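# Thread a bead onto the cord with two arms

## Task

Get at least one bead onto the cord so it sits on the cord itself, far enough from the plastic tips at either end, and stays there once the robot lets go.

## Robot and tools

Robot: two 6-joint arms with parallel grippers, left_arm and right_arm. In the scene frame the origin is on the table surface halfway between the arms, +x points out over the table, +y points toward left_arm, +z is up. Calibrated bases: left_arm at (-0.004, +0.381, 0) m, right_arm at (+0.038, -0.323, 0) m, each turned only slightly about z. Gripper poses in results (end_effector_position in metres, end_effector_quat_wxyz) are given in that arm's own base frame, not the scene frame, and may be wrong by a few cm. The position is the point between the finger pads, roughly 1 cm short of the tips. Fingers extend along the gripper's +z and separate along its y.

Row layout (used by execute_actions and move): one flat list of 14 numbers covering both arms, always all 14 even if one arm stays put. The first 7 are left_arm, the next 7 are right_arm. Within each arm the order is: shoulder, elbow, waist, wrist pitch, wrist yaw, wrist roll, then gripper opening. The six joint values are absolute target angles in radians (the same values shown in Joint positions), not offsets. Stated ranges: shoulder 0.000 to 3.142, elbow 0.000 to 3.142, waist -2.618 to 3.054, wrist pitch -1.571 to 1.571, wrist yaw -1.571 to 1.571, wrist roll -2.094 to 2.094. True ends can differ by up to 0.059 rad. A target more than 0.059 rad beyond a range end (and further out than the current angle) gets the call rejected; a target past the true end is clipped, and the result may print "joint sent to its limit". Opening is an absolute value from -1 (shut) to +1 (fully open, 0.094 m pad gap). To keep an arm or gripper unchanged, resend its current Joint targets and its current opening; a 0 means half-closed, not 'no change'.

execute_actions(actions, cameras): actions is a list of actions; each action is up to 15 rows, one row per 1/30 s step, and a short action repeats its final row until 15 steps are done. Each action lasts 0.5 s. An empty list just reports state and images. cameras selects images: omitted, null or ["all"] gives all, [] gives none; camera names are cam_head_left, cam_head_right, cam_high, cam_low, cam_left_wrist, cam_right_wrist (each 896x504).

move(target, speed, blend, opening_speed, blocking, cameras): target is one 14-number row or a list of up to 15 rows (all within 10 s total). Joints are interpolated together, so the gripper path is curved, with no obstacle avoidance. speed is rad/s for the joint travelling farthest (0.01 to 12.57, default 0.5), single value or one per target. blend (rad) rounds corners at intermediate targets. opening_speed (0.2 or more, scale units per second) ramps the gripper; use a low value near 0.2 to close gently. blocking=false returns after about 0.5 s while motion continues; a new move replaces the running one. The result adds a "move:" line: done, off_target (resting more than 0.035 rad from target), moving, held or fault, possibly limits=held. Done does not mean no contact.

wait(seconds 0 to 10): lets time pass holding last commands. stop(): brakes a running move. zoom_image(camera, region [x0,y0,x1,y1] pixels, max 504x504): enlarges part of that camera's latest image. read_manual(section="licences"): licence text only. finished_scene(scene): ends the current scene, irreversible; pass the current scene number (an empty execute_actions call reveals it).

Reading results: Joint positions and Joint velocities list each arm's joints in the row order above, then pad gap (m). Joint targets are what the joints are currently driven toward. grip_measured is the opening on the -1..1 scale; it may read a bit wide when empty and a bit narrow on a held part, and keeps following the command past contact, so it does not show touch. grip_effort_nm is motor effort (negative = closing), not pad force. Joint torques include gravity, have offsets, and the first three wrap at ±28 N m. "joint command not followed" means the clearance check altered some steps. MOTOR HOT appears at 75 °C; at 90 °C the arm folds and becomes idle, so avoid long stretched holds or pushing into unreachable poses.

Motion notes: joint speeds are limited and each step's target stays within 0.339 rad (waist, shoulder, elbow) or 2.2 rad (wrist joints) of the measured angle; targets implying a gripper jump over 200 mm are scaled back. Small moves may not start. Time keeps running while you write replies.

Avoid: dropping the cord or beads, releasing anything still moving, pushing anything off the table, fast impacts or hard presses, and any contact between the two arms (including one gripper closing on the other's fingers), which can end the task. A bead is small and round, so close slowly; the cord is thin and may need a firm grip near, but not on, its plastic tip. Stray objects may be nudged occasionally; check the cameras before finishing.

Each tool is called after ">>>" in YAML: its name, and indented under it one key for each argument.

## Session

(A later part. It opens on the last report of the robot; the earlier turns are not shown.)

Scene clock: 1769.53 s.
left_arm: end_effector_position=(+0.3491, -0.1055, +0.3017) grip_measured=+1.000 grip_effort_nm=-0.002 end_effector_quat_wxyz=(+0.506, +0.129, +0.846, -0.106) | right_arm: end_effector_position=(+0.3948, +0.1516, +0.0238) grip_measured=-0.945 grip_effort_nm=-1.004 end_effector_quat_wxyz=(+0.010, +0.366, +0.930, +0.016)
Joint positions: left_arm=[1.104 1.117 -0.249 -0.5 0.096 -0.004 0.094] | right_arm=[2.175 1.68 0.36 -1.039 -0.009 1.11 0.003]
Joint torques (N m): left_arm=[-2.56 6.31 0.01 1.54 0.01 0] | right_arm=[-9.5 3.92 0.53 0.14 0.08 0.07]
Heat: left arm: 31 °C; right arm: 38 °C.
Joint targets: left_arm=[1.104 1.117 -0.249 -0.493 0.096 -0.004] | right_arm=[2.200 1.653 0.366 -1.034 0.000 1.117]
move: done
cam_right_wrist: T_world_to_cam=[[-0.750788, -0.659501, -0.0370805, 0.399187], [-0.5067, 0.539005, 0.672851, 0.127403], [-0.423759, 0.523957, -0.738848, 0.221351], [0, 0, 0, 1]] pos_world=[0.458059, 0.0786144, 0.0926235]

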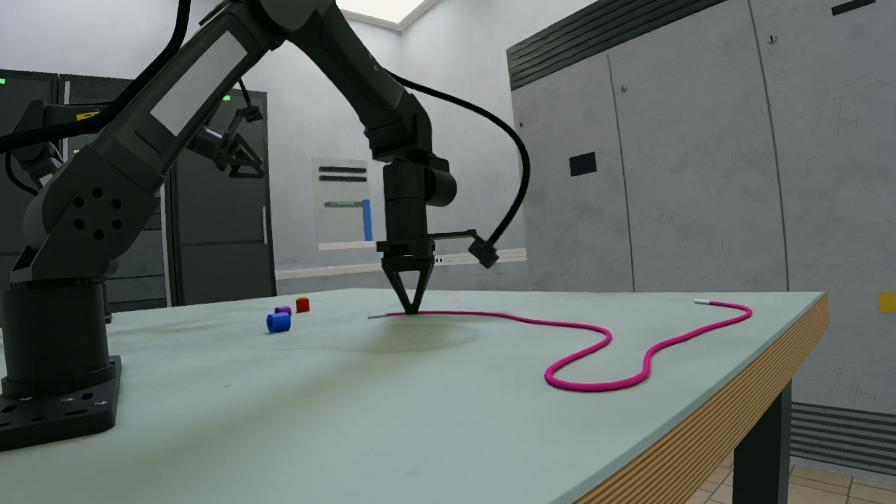

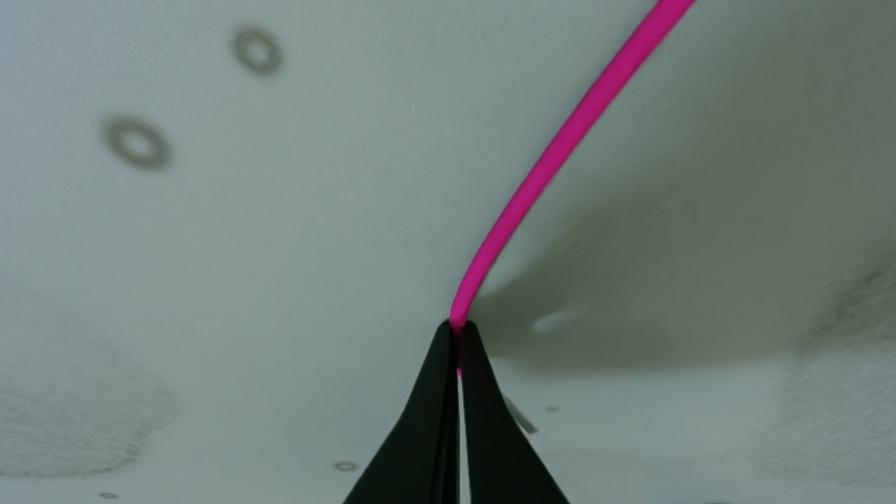

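>>> move:
  target:
    - [1.104, 1.117, -0.249, -0.493, 0.096, -0.004, 1.0, 2.200, 1.716, 0.366, -1.048, 0.0, 1.117, -0.97]
    - [1.104, 1.117, -0.249, -0.493, 0.096, -0.004, 1.0, 2.203, 1.880, 0.366, -1.239, 0.0, 1.117, -0.97]
  speed: 0.2
  cameras: ["cam_low", "cam_right_wrist"]

>>> zoom_image:
  camera: "cam_low"
  region: [340, 250, 460, 340]

>>> zoom_image:
  camera: "cam_right_wrist"
  region: [350, 200, 650, 500]

Scene clock: 1789.33 s.
left_arm: end_effector_position=(+0.3491, -0.1055, +0.3017) grip_measured=+1.000 grip_effort_nm=0.002 end_effector_quat_wxyz=(+0.506, +0.129, +0.846, -0.106) | right_arm: end_effector_position=(+0.3973, +0.1526, +0.0614) grip_measured=-0.949 grip_effort_nm=-1.057 end_effector_quat_wxyz=(+0.002, +0.366, +0.931, +0.008)
Joint positions: left_arm=[1.104 1.117 -0.249 -0.5 0.096 -0.004 0.094] | right_arm=[2.182 1.842 0.36 -1.218 -0.009 1.11 0.002]
Joint torques (N m): left_arm=[-2.56 6.3 0.01 1.54 0.01 -0.01] | right_arm=[-9.89 8.99 0.43 -0.17 0.07 0.08]
Heat: left arm: 31 °C; right arm: 37 °C.
Joint targets: left_arm=[1.104 1.117 -0.249 -0.493 0.096 -0.004] | right_arm=[2.203 1.880 0.366 -1.239 0.000 1.117]
move: off_target (right_arm); right_arm: the elbow is farthest, 0.038 rad from its target
cam_right_wrist: T_world_to_cam=[[-0.751323, -0.659748, -0.0156805, 0.402031], [-0.492263, 0.544448, 0.679157, 0.0958974], [-0.439535, 0.517985, -0.733826, 0.25655], [0, 0, 0, 1]] pos_world=[0.462024, 0.0801389, 0.129438]

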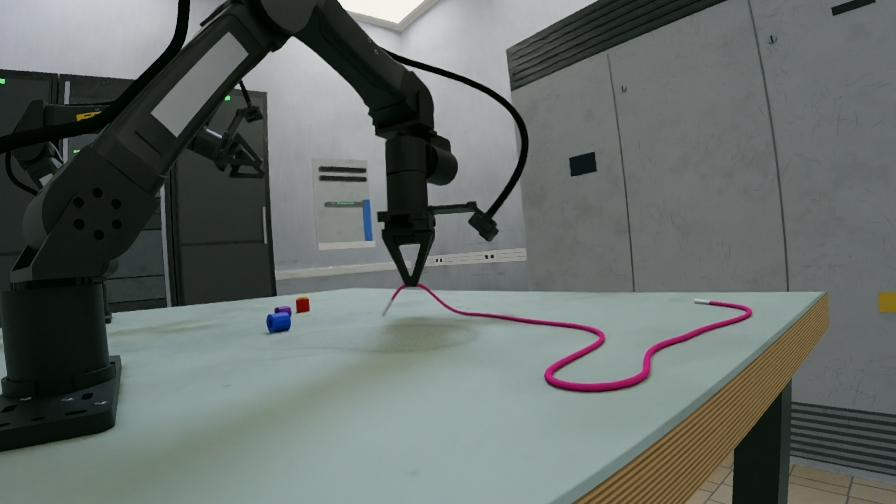

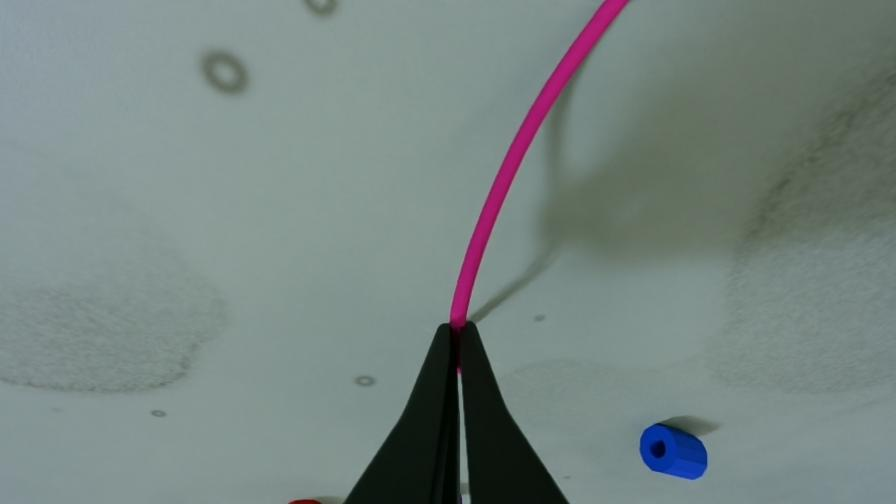

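Scaled by 4.200 (camera's finer frame: 1280x720).

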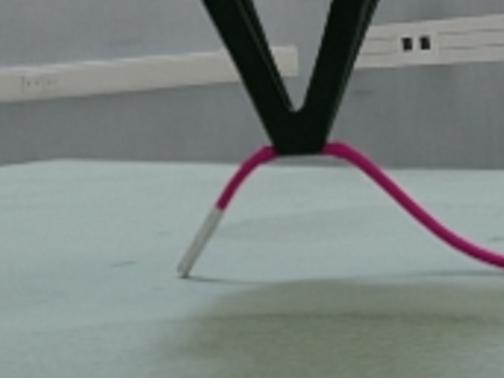

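Scaled by 1.680 (camera's finer frame: 1280x720).

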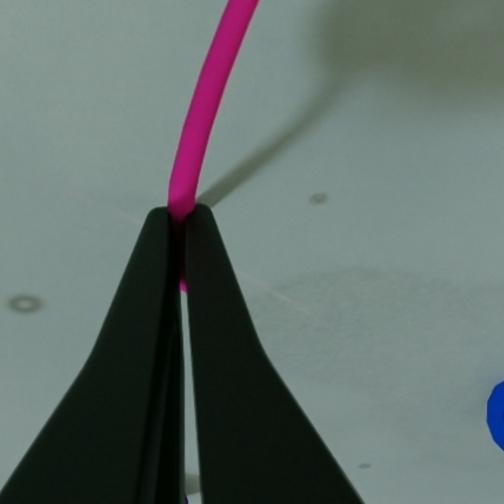

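>>> move:
  target:
    - [1.104, 1.117, -0.249, -0.493, 0.096, -0.004, 1.0, 2.203, 1.826, 0.366, -1.195, 0.0, 1.117, -0.97]
    - [1.104, 1.117, -0.249, -0.493, 0.096, -0.004, 1.0, 2.200, 1.662, 0.366, -1.024, 0.0, 1.117, -0.97]
    - [1.104, 1.117, -0.249, -0.493, 0.096, -0.004, 1.0, 2.200, 1.662, 0.366, -1.024, 0.0, 1.117, -0.5]
  speed: 0.2
  opening_speed: 0.8
  cameras: ["cam_low", "cam_right_wrist"]

Scene clock: 1922.80 s.
left_arm: end_effector_position=(+0.3491, -0.1055, +0.3017) grip_measured=+1.000 grip_effort_nm=0.002 end_effector_quat_wxyz=(+0.506, +0.129, +0.846, -0.106) | right_arm: end_effector_position=(+0.3880, +0.1486, +0.0234) grip_measured=-0.504 grip_effort_nm=0.164 end_effector_quat_wxyz=(-0.002, +0.366, +0.931, +0.002)
Joint positions: left_arm=[1.104 1.117 -0.249 -0.5 0.096 -0.004 0.094] | right_arm=[2.182 1.689 0.36 -1.078 -0.007 1.11 0.023]
Joint torques (N m): left_arm=[-2.55 6.31 -0.01 1.55 0.01 -0.01] | right_arm=[-9.96 3.88 0.47 0.56 0.05 0.09]
Heat: left arm: 31 °C; right arm: 36 °C.
Joint targets: left_arm=[1.104 1.117 -0.249 -0.493 0.096 -0.004] | right_arm=[2.200 1.662 0.366 -1.024 0.000 1.117]
move: off_target (right_arm); target 3's new numbers were sent with right_arm's wrist pitch 0.040 rad from that target; right_arm: the wrist pitch is farthest, 0.054 rad from its target
cam_right_wrist: T_world_to_cam=[[-0.751412, -0.659829, -0.00218954, 0.391527], [-0.484399, 0.549373, 0.680843, 0.115585], [-0.448037, 0.512654, -0.732426, 0.230722], [0, 0, 0, 1]] pos_world=[0.45356, 0.076561, 0.0911489]

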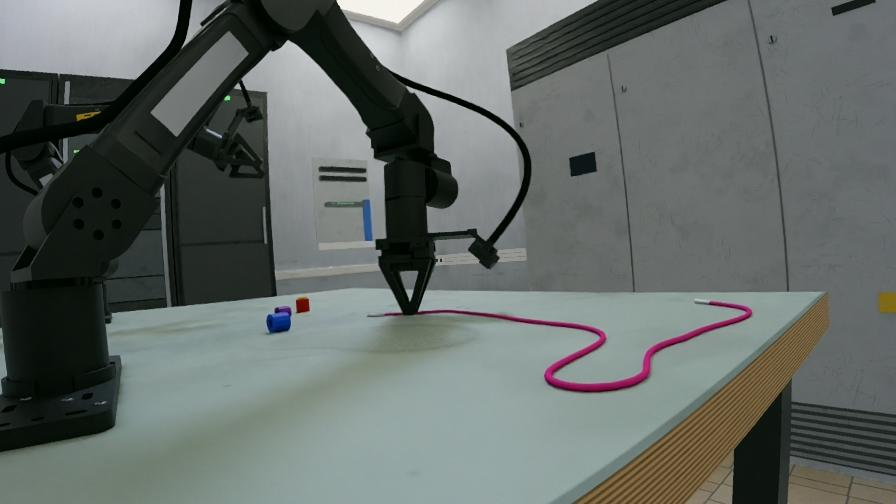

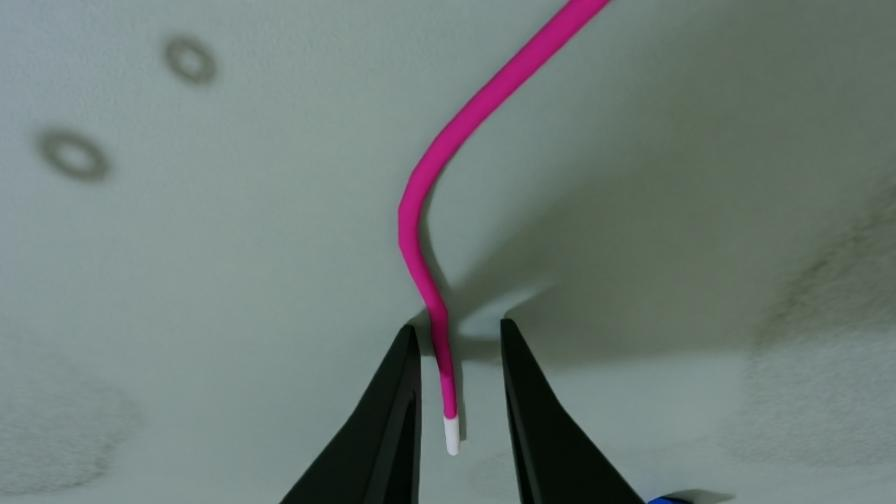

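>>> move:
  target:
    - [1.104, 1.117, -0.249, -0.493, 0.096, -0.004, 1.0, 2.185, 1.86, 0.366, -1.21, 0.0, 1.117, -0.5]
    - [1.104, 1.117, -0.249, -0.493, 0.096, -0.004, 1.0, 2.280, 1.968, 0.236, -1.249, 0.0, 1.701, -0.4]
  speed: [0.25, 0.4]
  opening_speed: 0.8
  cameras: ["cam_low", "cam_right_wrist"]

Scene clock: 1962.57 s.
left_arm: end_effector_position=(+0.3491, -0.1055, +0.3017) grip_measured=+1.000 grip_effort_nm=-0.002 end_effector_quat_wxyz=(+0.506, +0.129, +0.846, -0.106) | right_arm: end_effector_position=(+0.4301, +0.1085, +0.0522) grip_measured=-0.403 grip_effort_nm=0.134 end_effector_quat_wxyz=(+0.003, +0.663, +0.749, +0.011)
Joint positions: left_arm=[1.104 1.117 -0.249 -0.5 0.096 -0.004 0.094] | right_arm=[2.257 1.928 0.242 -1.221 -0.007 1.691 0.028]
Joint torques (N m): left_arm=[-2.56 6.31 0.01 1.54 0 -0.01] | right_arm=[-10.36 9.07 -0.55 -0.21 0.05 0.11]
Heat: left arm: 31 °C; right arm: 36 °C.
Joint targets: left_arm=[1.104 1.117 -0.249 -0.493 0.096 -0.004] | right_arm=[2.280 1.968 0.236 -1.249 0.000 1.701]
move: off_target (right_arm); target 2's new numbers were sent with right_arm's elbow 0.040 rad from that target; right_arm: the elbow is farthest, 0.040 rad from its target
cam_right_wrist: T_world_to_cam=[[-0.999613, -0.0205131, -0.0187882, 0.434994], [-0.0278147, 0.728408, 0.684578, -0.0777359], [-0.000357398, 0.684836, -0.728697, 0.0797829], [0, 0, 0, 1]] pos_world=[0.432692, 0.0109084, 0.119527]

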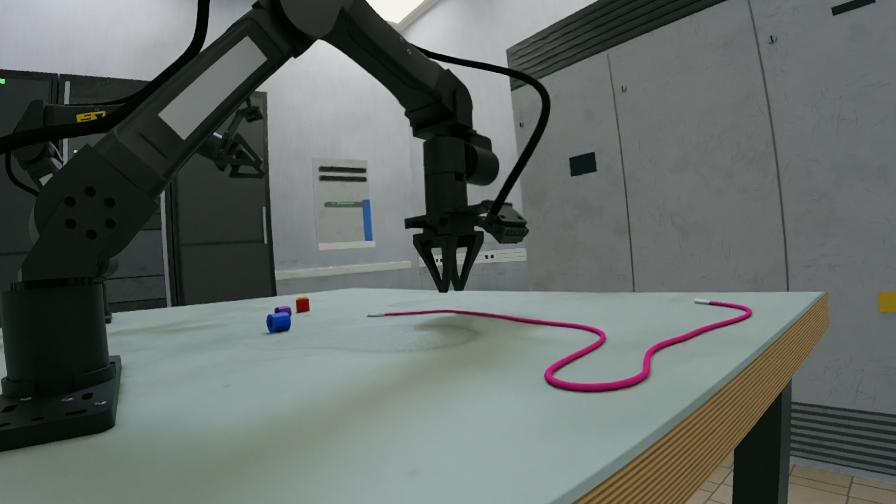

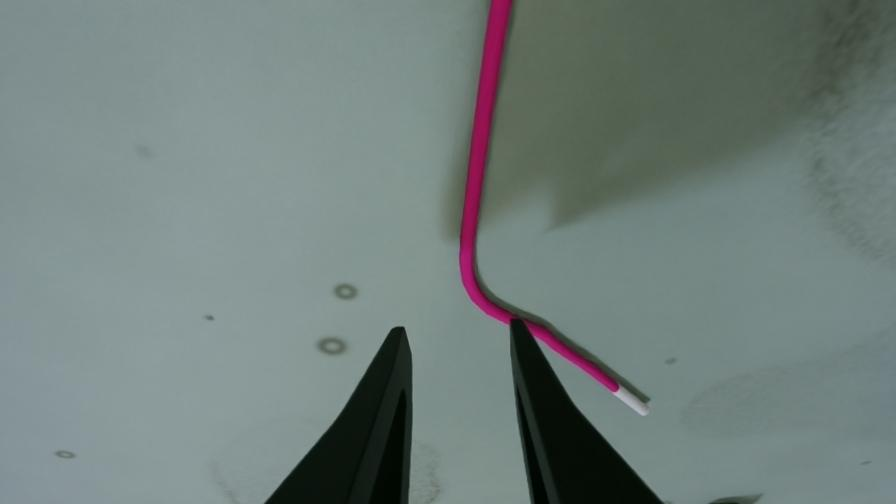

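>>> move:
  target:
    - [1.104, 1.117, -0.249, -0.493, 0.096, -0.004, 1.0, 2.280, 1.913, 0.236, -1.198, 0.0, 1.701, -0.4]
    - [1.104, 1.117, -0.249, -0.493, 0.096, -0.004, 1.0, 2.307, 1.845, 0.236, -1.121, 0.0, 1.72, -0.4]
  speed: 0.12
  cameras: ["cam_low", "cam_right_wrist"]

Scene clock: 1990.73 s.
left_arm: end_effector_position=(+0.3491, -0.1055, +0.3017) grip_measured=+1.000 grip_effort_nm=0.002 end_effector_quat_wxyz=(+0.506, +0.129, +0.846, -0.106) | right_arm: end_effector_position=(+0.4311, +0.1088, +0.0254) grip_measured=-0.403 grip_effort_nm=0.134 end_effector_quat_wxyz=(+0.002, +0.670, +0.742, +0.009)
Joint positions: left_arm=[1.104 1.117 -0.249 -0.5 0.096 -0.004 0.094] | right_arm=[2.283 1.866 0.242 -1.137 -0.007 1.71 0.028]
Joint torques (N m): left_arm=[-2.56 6.3 0.01 1.54 0 -0.01] | right_arm=[-10.41 4.42 -0.53 0.22 0.04 0.1]
Heat: left arm: 31 °C; right arm: 40 °C.
Joint targets: left_arm=[1.104 1.117 -0.249 -0.493 0.096 -0.004] | right_arm=[2.307 1.845 0.236 -1.121 0.000 1.720]
move: done
cam_right_wrist: T_world_to_cam=[[-0.999904, -0.00183143, -0.0137385, 0.43354], [-0.0107346, 0.72936, 0.684046, -0.0669836], [0.00876757, 0.684128, -0.72931, 0.056158], [0, 0, 0, 1]] pos_world=[0.432287, 0.0112299, 0.0927327]

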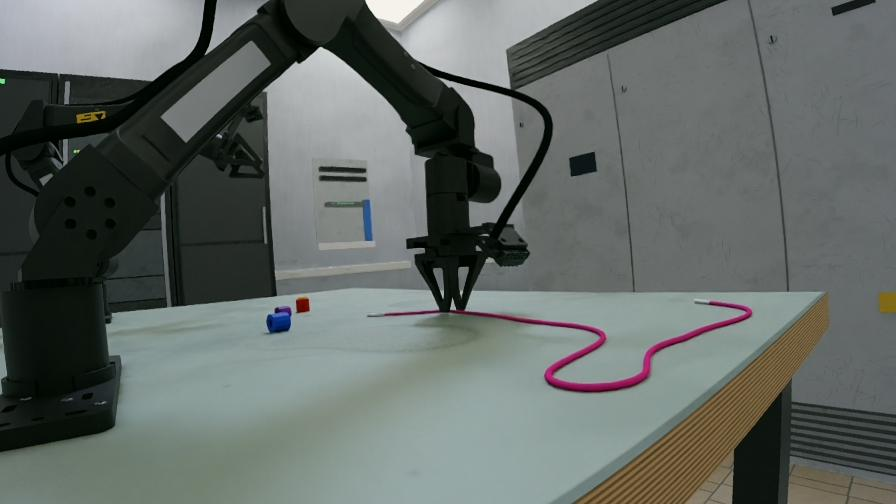

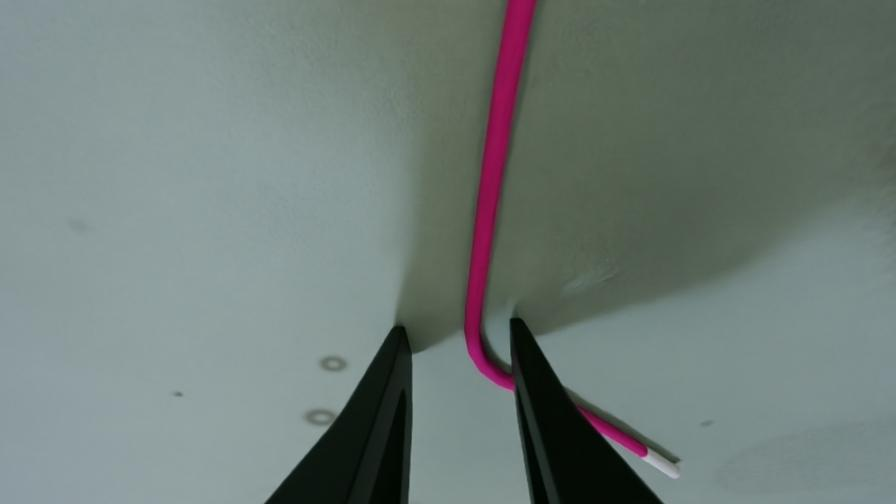

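>>> move:
  target:
    - [1.104, 1.117, -0.249, -0.493, 0.096, -0.004, 1.0, 2.310, 1.837, 0.236, -1.109, 0.0, 1.72, -0.4]
    - [1.104, 1.117, -0.249, -0.493, 0.096, -0.004, 1.0, 2.310, 1.837, 0.236, -1.109, 0.0, 1.72, -0.97]
  speed: 0.1
  opening_speed: 0.4
  cameras: ["cam_low", "cam_right_wrist"]

Scene clock: 1999.93 s.
left_arm: end_effector_position=(+0.3491, -0.1055, +0.3017) grip_measured=+1.000 grip_effort_nm=0.002 end_effector_quat_wxyz=(+0.506, +0.129, +0.846, -0.106) | right_arm: end_effector_position=(+0.4380, +0.1105, +0.0252) grip_measured=-0.945 grip_effort_nm=-1.009 end_effector_quat_wxyz=(+0.010, +0.670, +0.742, +0.021)
Joint positions: left_arm=[1.104 1.117 -0.249 -0.5 0.096 -0.004 0.094] | right_arm=[2.283 1.864 0.242 -1.106 -0.007 1.712 0.003]
Joint torques (N m): left_arm=[-2.55 6.3 0.01 1.55 0 -0.01] | right_arm=[-10.21 4.05 -0.5 0.06 0.06 0.09]
Heat: left arm: 31 °C; right arm: 38 °C.
Joint targets: left_arm=[1.104 1.117 -0.249 -0.493 0.096 -0.004] | right_arm=[2.310 1.837 0.236 -1.109 0.000 1.720]
move: done
cam_right_wrist: T_world_to_cam=[[-0.999125, -0.000119263, -0.0418315, 0.440659], [-0.0289142, 0.724626, 0.688535, -0.0595562], [0.0302301, 0.689142, -0.723995, 0.0446902], [0, 0, 0, 1]] pos_world=[0.437201, 0.0124106, 0.0917955]

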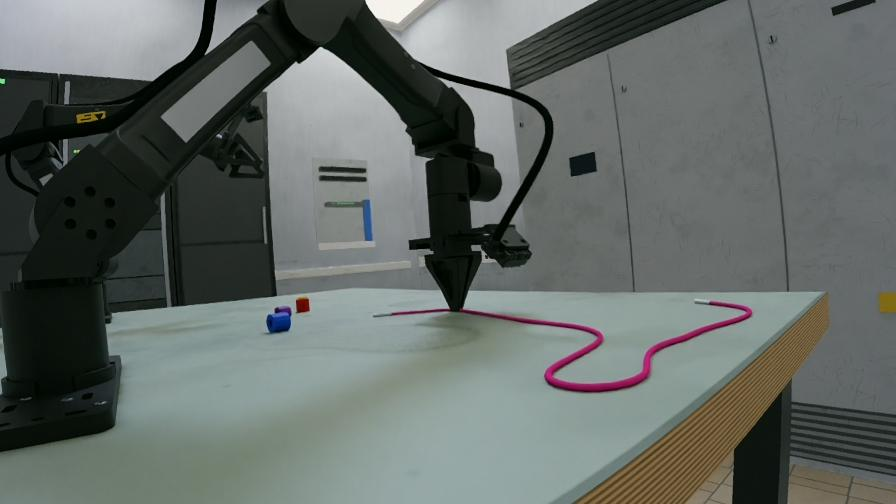

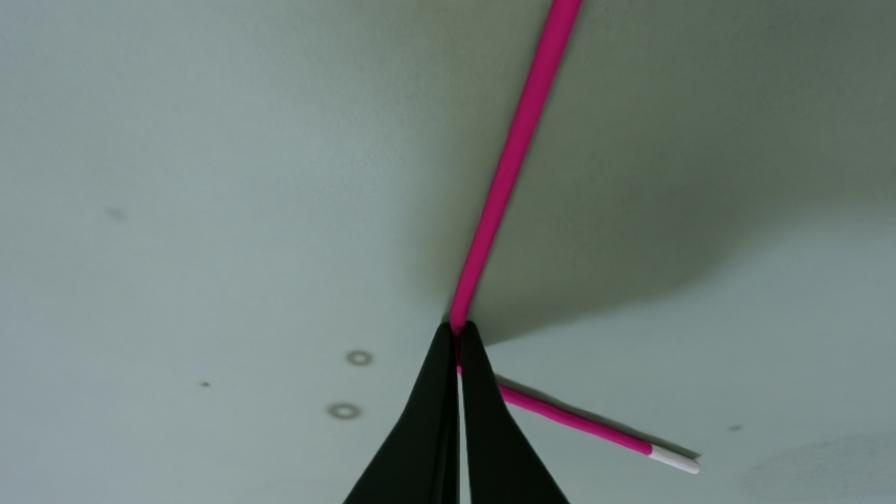

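>>> move:
  target: [2.557, 2.505, -0.945, -1.5055, 0.0, -1.15, -0.15, 1.21, 0.717, 0.458, 0.475, 0.0, -0.005, -0.97]
  speed: 0.5

Scene clock: 2074.20 s.
left_arm: end_effector_position=(+0.2853, -0.3974, +0.0645) grip_measured=-0.148 grip_effort_nm=-0.090 end_effector_quat_wxyz=(-0.002, -0.098, +0.995, -0.009) | right_arm: end_effector_position=(+0.3820, +0.1868, +0.2877) grip_measured=-0.949 grip_effort_nm=-1.057 end_effector_quat_wxyz=(+0.666, -0.163, +0.711, +0.156)
Joint positions: left_arm=[2.539 2.477 -0.946 -1.494 0.013 -1.143 0.04] | right_arm=[1.236 0.739 0.45 0.432 -0.006 0.004 0.002]
Joint torques (N m): left_arm=[-12.05 7.41 0.06 0.29 -0.11 -0.11] | right_arm=[-6.32 5.85 0.7 2.24 0.02 -0.08]
Heat: left arm: 30 °C; right arm: 37 °C.
Joint targets: left_arm=[2.557 2.505 -0.945 -1.505 0.000 -1.150] | right_arm=[1.210 0.717 0.458 0.475 0.000 -0.005]
move: off_target (right_arm); right_arm: the wrist pitch is farthest, 0.043 rad from its target
cam_left_wrist: T_world_to_cam=[[0.067165, -0.99752, 0.0210489, -0.412552], [-0.733931, -0.0351038, 0.678316, 0.177629], [-0.675895, -0.0610075, -0.734469, 0.32899], [0, 0, 0, 1]] pos_world=[0.380439, -0.385223, 0.129829]
cam_right_wrist: T_world_to_cam=[[0.431339, -0.896099, -0.104656, 0.0346378], [-0.682665, -0.248339, -0.687238, 0.530056], [0.589843, 0.367877, -0.718854, 0.0286906], [0, 0, 0, 1]] pos_world=[0.329987, 0.152118, 0.388524]

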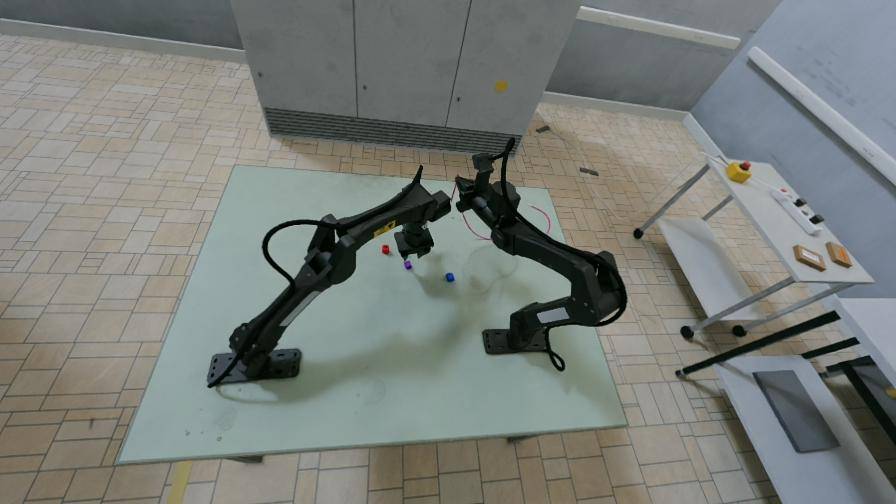

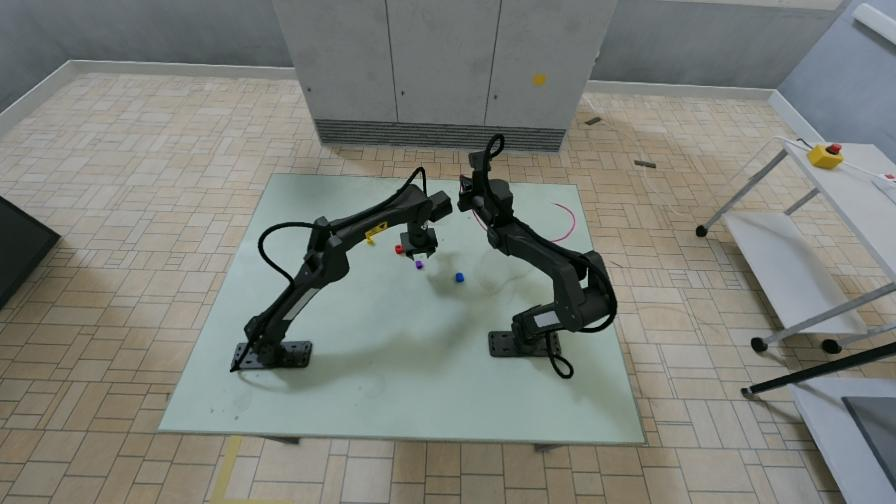

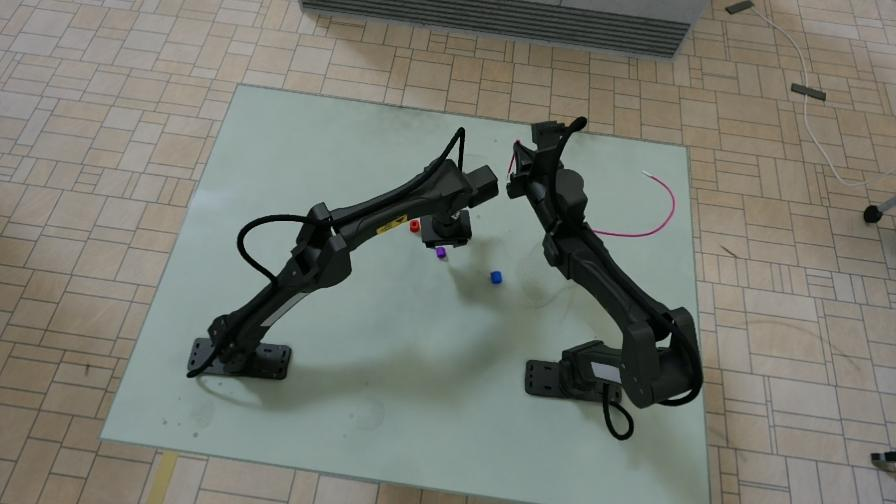

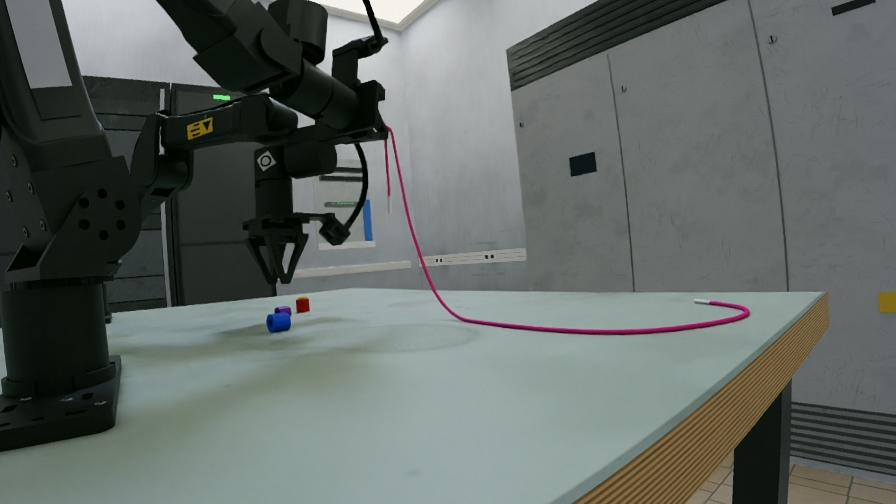

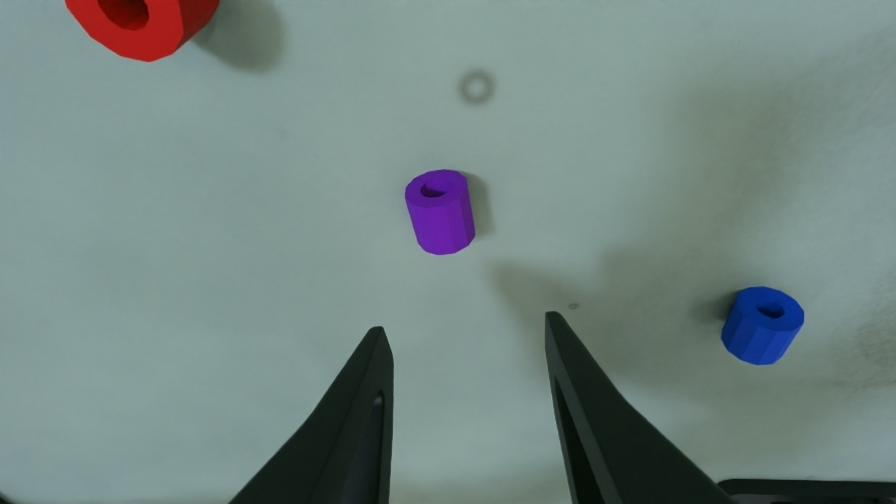

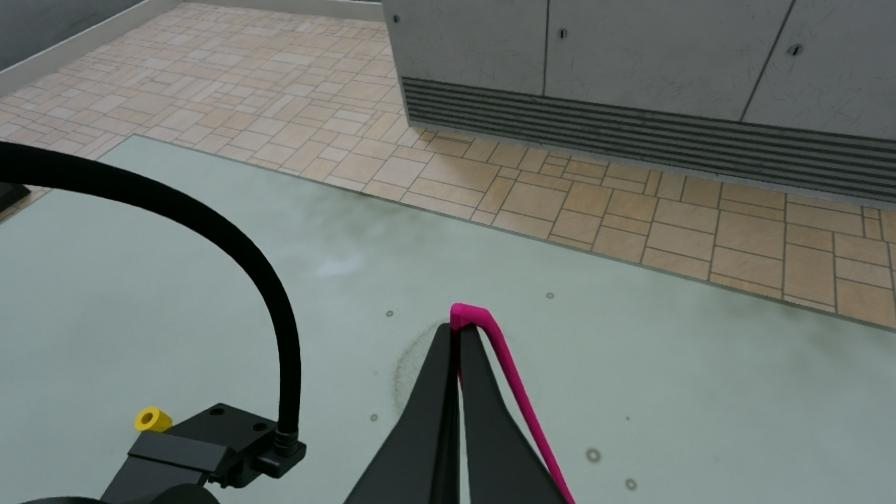

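>>> move:
  target: [2.481, 2.290, -0.9315, -1.342, 0.0, -1.182, -0.15, 1.21, 0.717, 0.458, 0.475, 0.0, -0.005, -0.97]
  speed: 0.2
  cameras: ["cam_low", "cam_left_wrist", "cam_high"]

Scene clock: 2127.33 s.
left_arm: end_effector_position=(+0.2836, -0.3906, +0.0184) grip_measured=-0.148 grip_effort_nm=-0.095 end_effector_quat_wxyz=(-0.012, -0.117, +0.993, +0.009) | right_arm: end_effector_position=(+0.3821, +0.1868, +0.2880) grip_measured=-0.949 grip_effort_nm=-1.053 end_effector_quat_wxyz=(+0.666, -0.164, +0.711, +0.156)
Joint positions: left_arm=[2.539 2.293 -0.94 -1.353 0.012 -1.174 0.04] | right_arm=[1.236 0.739 0.45 0.434 -0.006 0.003 0.002]
Joint torques (N m): left_arm=[-18.74 5 0.69 0.41 -0.11 -0.09] | right_arm=[-6.34 5.82 0.66 2.23 0.04 -0.06]
Heat: left arm: 27 °C; right arm: 35 °C.
Joint targets: left_arm=[2.481 2.290 -0.932 -1.342 0.000 -1.182] | right_arm=[1.210 0.717 0.458 0.475 0.000 -0.005]
move: off_target (left_arm, right_arm); left_arm: the shoulder is farthest, 0.058 rad from its target; right_arm: the wrist pitch is farthest, 0.041 rad from its target
cam_left_wrist: T_world_to_cam=[[0.104117, -0.994438, -0.0158797, -0.413159], [-0.714805, -0.0859221, 0.694025, 0.1823], [-0.69153, -0.0609089, -0.719776, 0.298669], [0, 0, 0, 1]] pos_world=[0.379865, -0.377006, 0.0818931]
Images, in order (width x height): cam_high 896x504, cam_low 896x504, cam_left_wrist 896x504.

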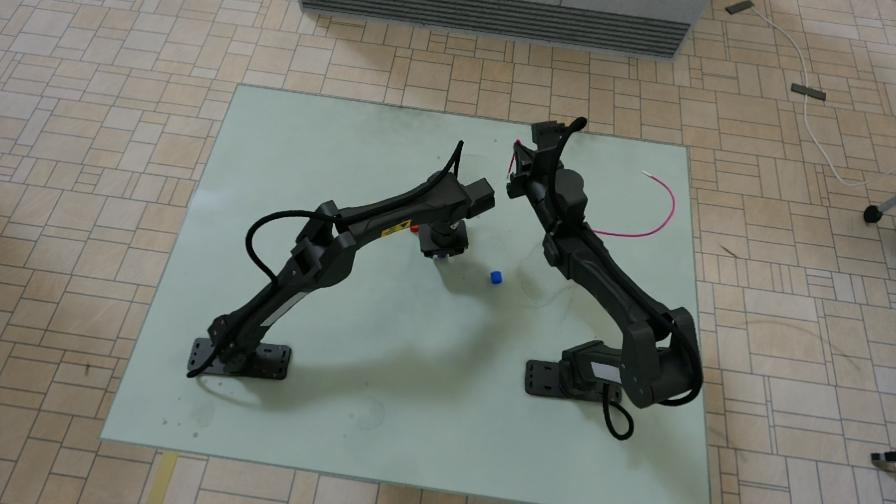

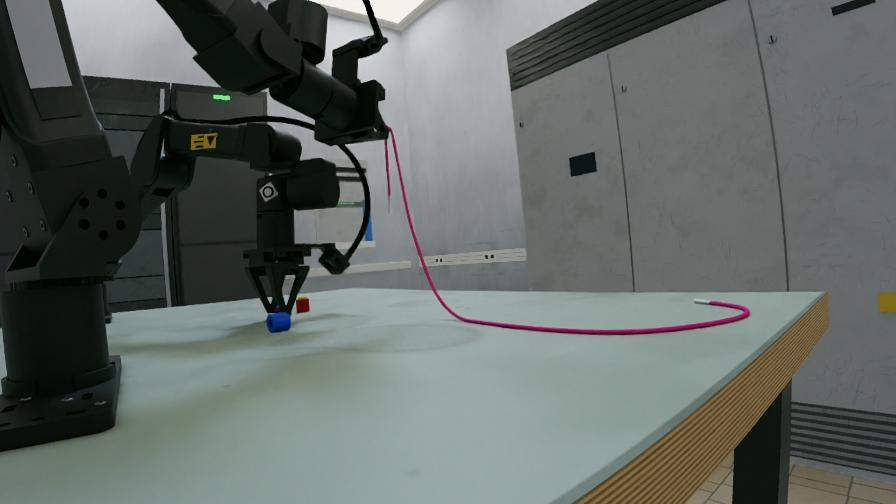

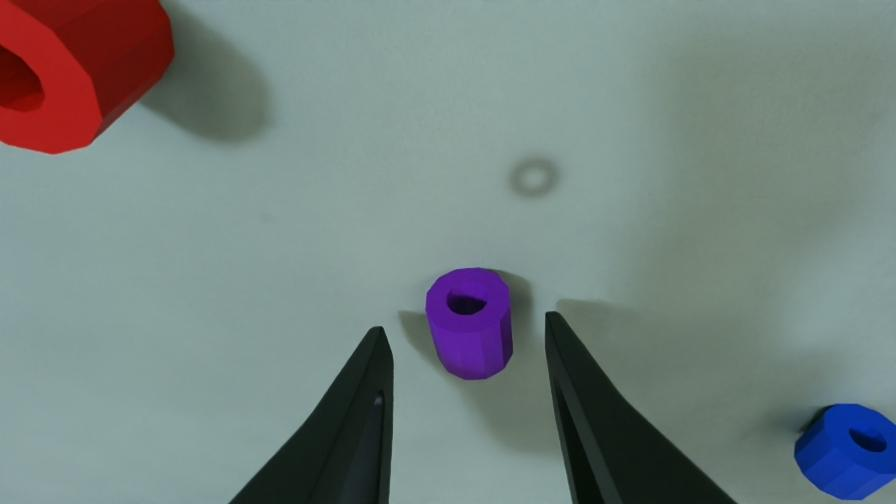

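>>> move:
  target: [2.515, 2.258, -0.9315, -1.311, 0.0, -1.182, -0.15, 1.21, 0.717, 0.458, 0.475, 0.0, -0.005, -0.97]
  speed: 0.1
  cameras: ["cam_low", "cam_left_wrist"]

>>> zoom_image:
  camera: "cam_left_wrist"
  region: [330, 200, 630, 500]

Scene clock: 2157.77 s.
left_arm: end_effector_position=(+0.2835, -0.3904, +0.0115) grip_measured=-0.148 grip_effort_nm=-0.085 end_effector_quat_wxyz=(-0.012, -0.117, +0.993, +0.009) | right_arm: end_effector_position=(+0.3821, +0.1868, +0.2880) grip_measured=-0.949 grip_effort_nm=-1.057 end_effector_quat_wxyz=(+0.666, -0.164, +0.711, +0.156)
Joint positions: left_arm=[2.539 2.266 -0.94 -1.325 0.012 -1.175 0.04] | right_arm=[1.236 0.739 0.45 0.434 -0.006 0.003 0.002]
Joint torques (N m): left_arm=[-15.65 4.66 0.7 0.43 -0.11 -0.08] | right_arm=[-6.31 5.83 0.7 2.22 0.01 -0.07]
Heat: left arm: 32 °C; right arm: 35 °C.
Joint targets: left_arm=[2.515 2.258 -0.932 -1.311 0.000 -1.182] | right_arm=[1.210 0.717 0.458 0.475 0.000 -0.005]
move: off_target (right_arm); right_arm: the wrist pitch is farthest, 0.041 rad from its target
cam_left_wrist: T_world_to_cam=[[0.104401, -0.994404, -0.0161682, -0.413132], [-0.714664, -0.0863176, 0.694121, 0.186825], [-0.691632, -0.0609123, -0.719677, 0.293676], [0, 0, 0, 1]] pos_world=[0.379765, -0.376805, 0.0749928]

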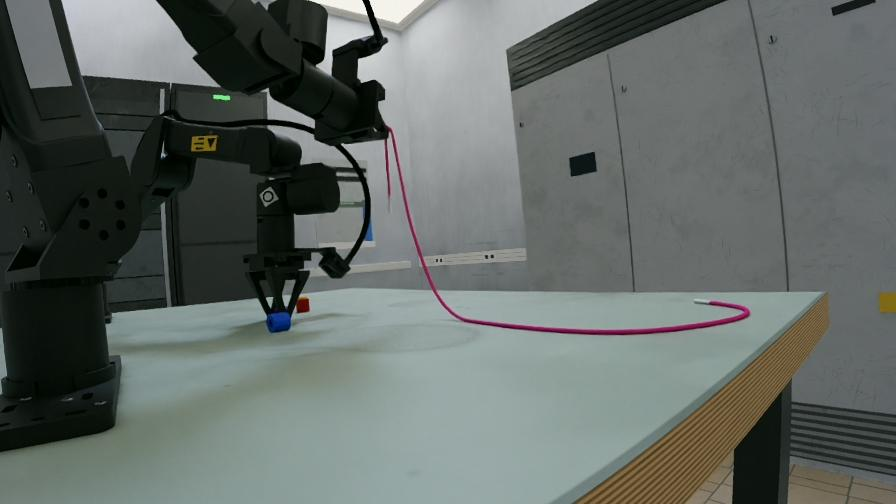

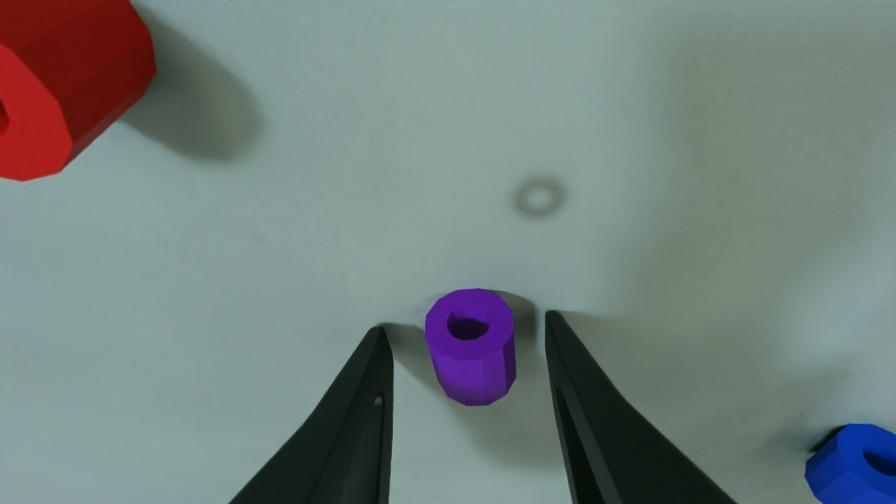

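Scaled by 1.680 (camera's finer frame: 1280x720).

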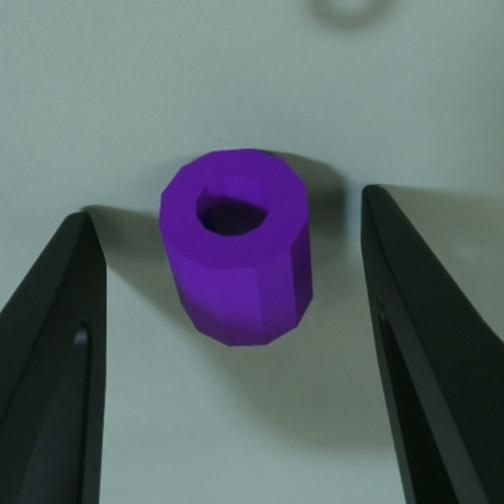

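>>> move:
  target: [2.515, 2.258, -0.9315, -1.311, 0.0, -1.182, -0.62, 1.21, 0.717, 0.458, 0.475, 0.0, -0.005, -0.97]
  speed: 0.1
  opening_speed: 0.4
  cameras: ["cam_left_wrist"]

>>> zoom_image:
  camera: "cam_left_wrist"
  region: [330, 200, 630, 500]

Scene clock: 2170.53 s.
left_arm: end_effector_position=(+0.2842, -0.3914, +0.0114) grip_measured=-0.616 grip_effort_nm=-0.525 end_effector_quat_wxyz=(-0.011, -0.117, +0.993, +0.007) | right_arm: end_effector_position=(+0.3821, +0.1868, +0.2881) grip_measured=-0.949 grip_effort_nm=-1.053 end_effector_quat_wxyz=(+0.666, -0.164, +0.711, +0.156)
Joint positions: left_arm=[2.539 2.266 -0.94 -1.32 0.012 -1.175 0.018] | right_arm=[1.236 0.739 0.45 0.434 -0.006 0.003 0.002]
Joint velocities: left_arm=[0.002 0.007 0.007 -0.022 0.037 0.007 0.005] | right_arm=[within noise]
Joint torques (N m): left_arm=[-15.68 4.67 0.68 0.39 -0.11 -0.08] | right_arm=[-6.31 5.79 0.68 2.21 0.04 -0.07]
Heat: left arm: 32 °C; right arm: 34 °C.
Joint targets: left_arm=[2.515 2.258 -0.932 -1.311 0.000 -1.182] | right_arm=[1.210 0.717 0.458 0.475 0.000 -0.005]
move: off_target (right_arm); right_arm: the wrist pitch is farthest, 0.041 rad from its target
cam_left_wrist: T_world_to_cam=[[0.104537, -0.994454, -0.0115573, -0.414402], [-0.716757, -0.0833913, 0.692318, 0.189079], [-0.689442, -0.0640889, -0.7215, 0.292293], [0, 0, 0, 1]] pos_world=[0.380364, -0.377604, 0.0751972]

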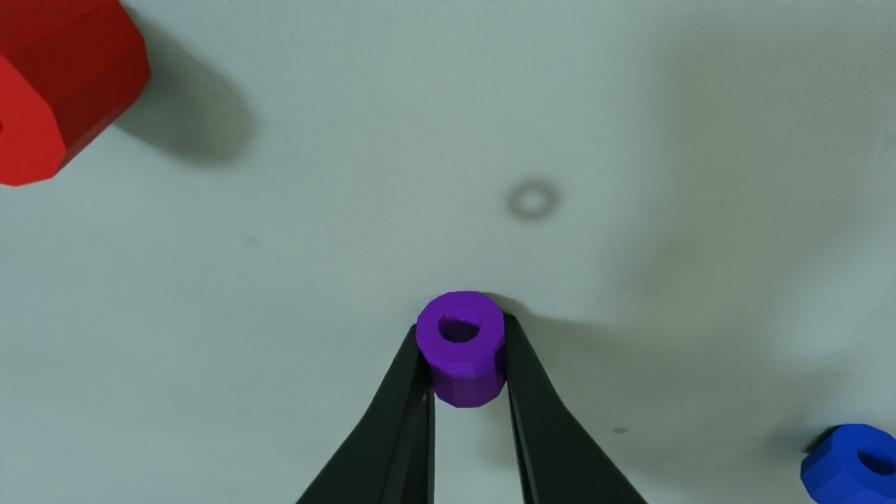

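Scaled by 1.680 (camera's finer frame: 1280x720).

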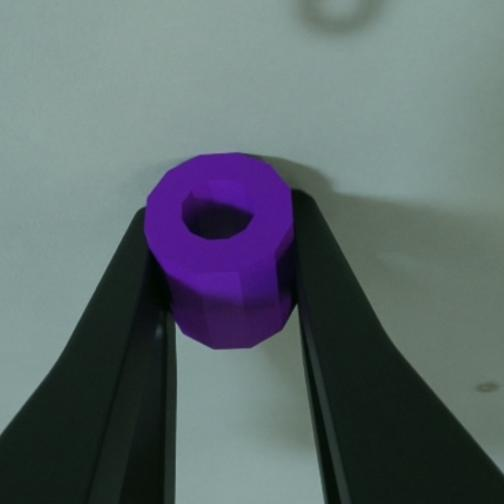

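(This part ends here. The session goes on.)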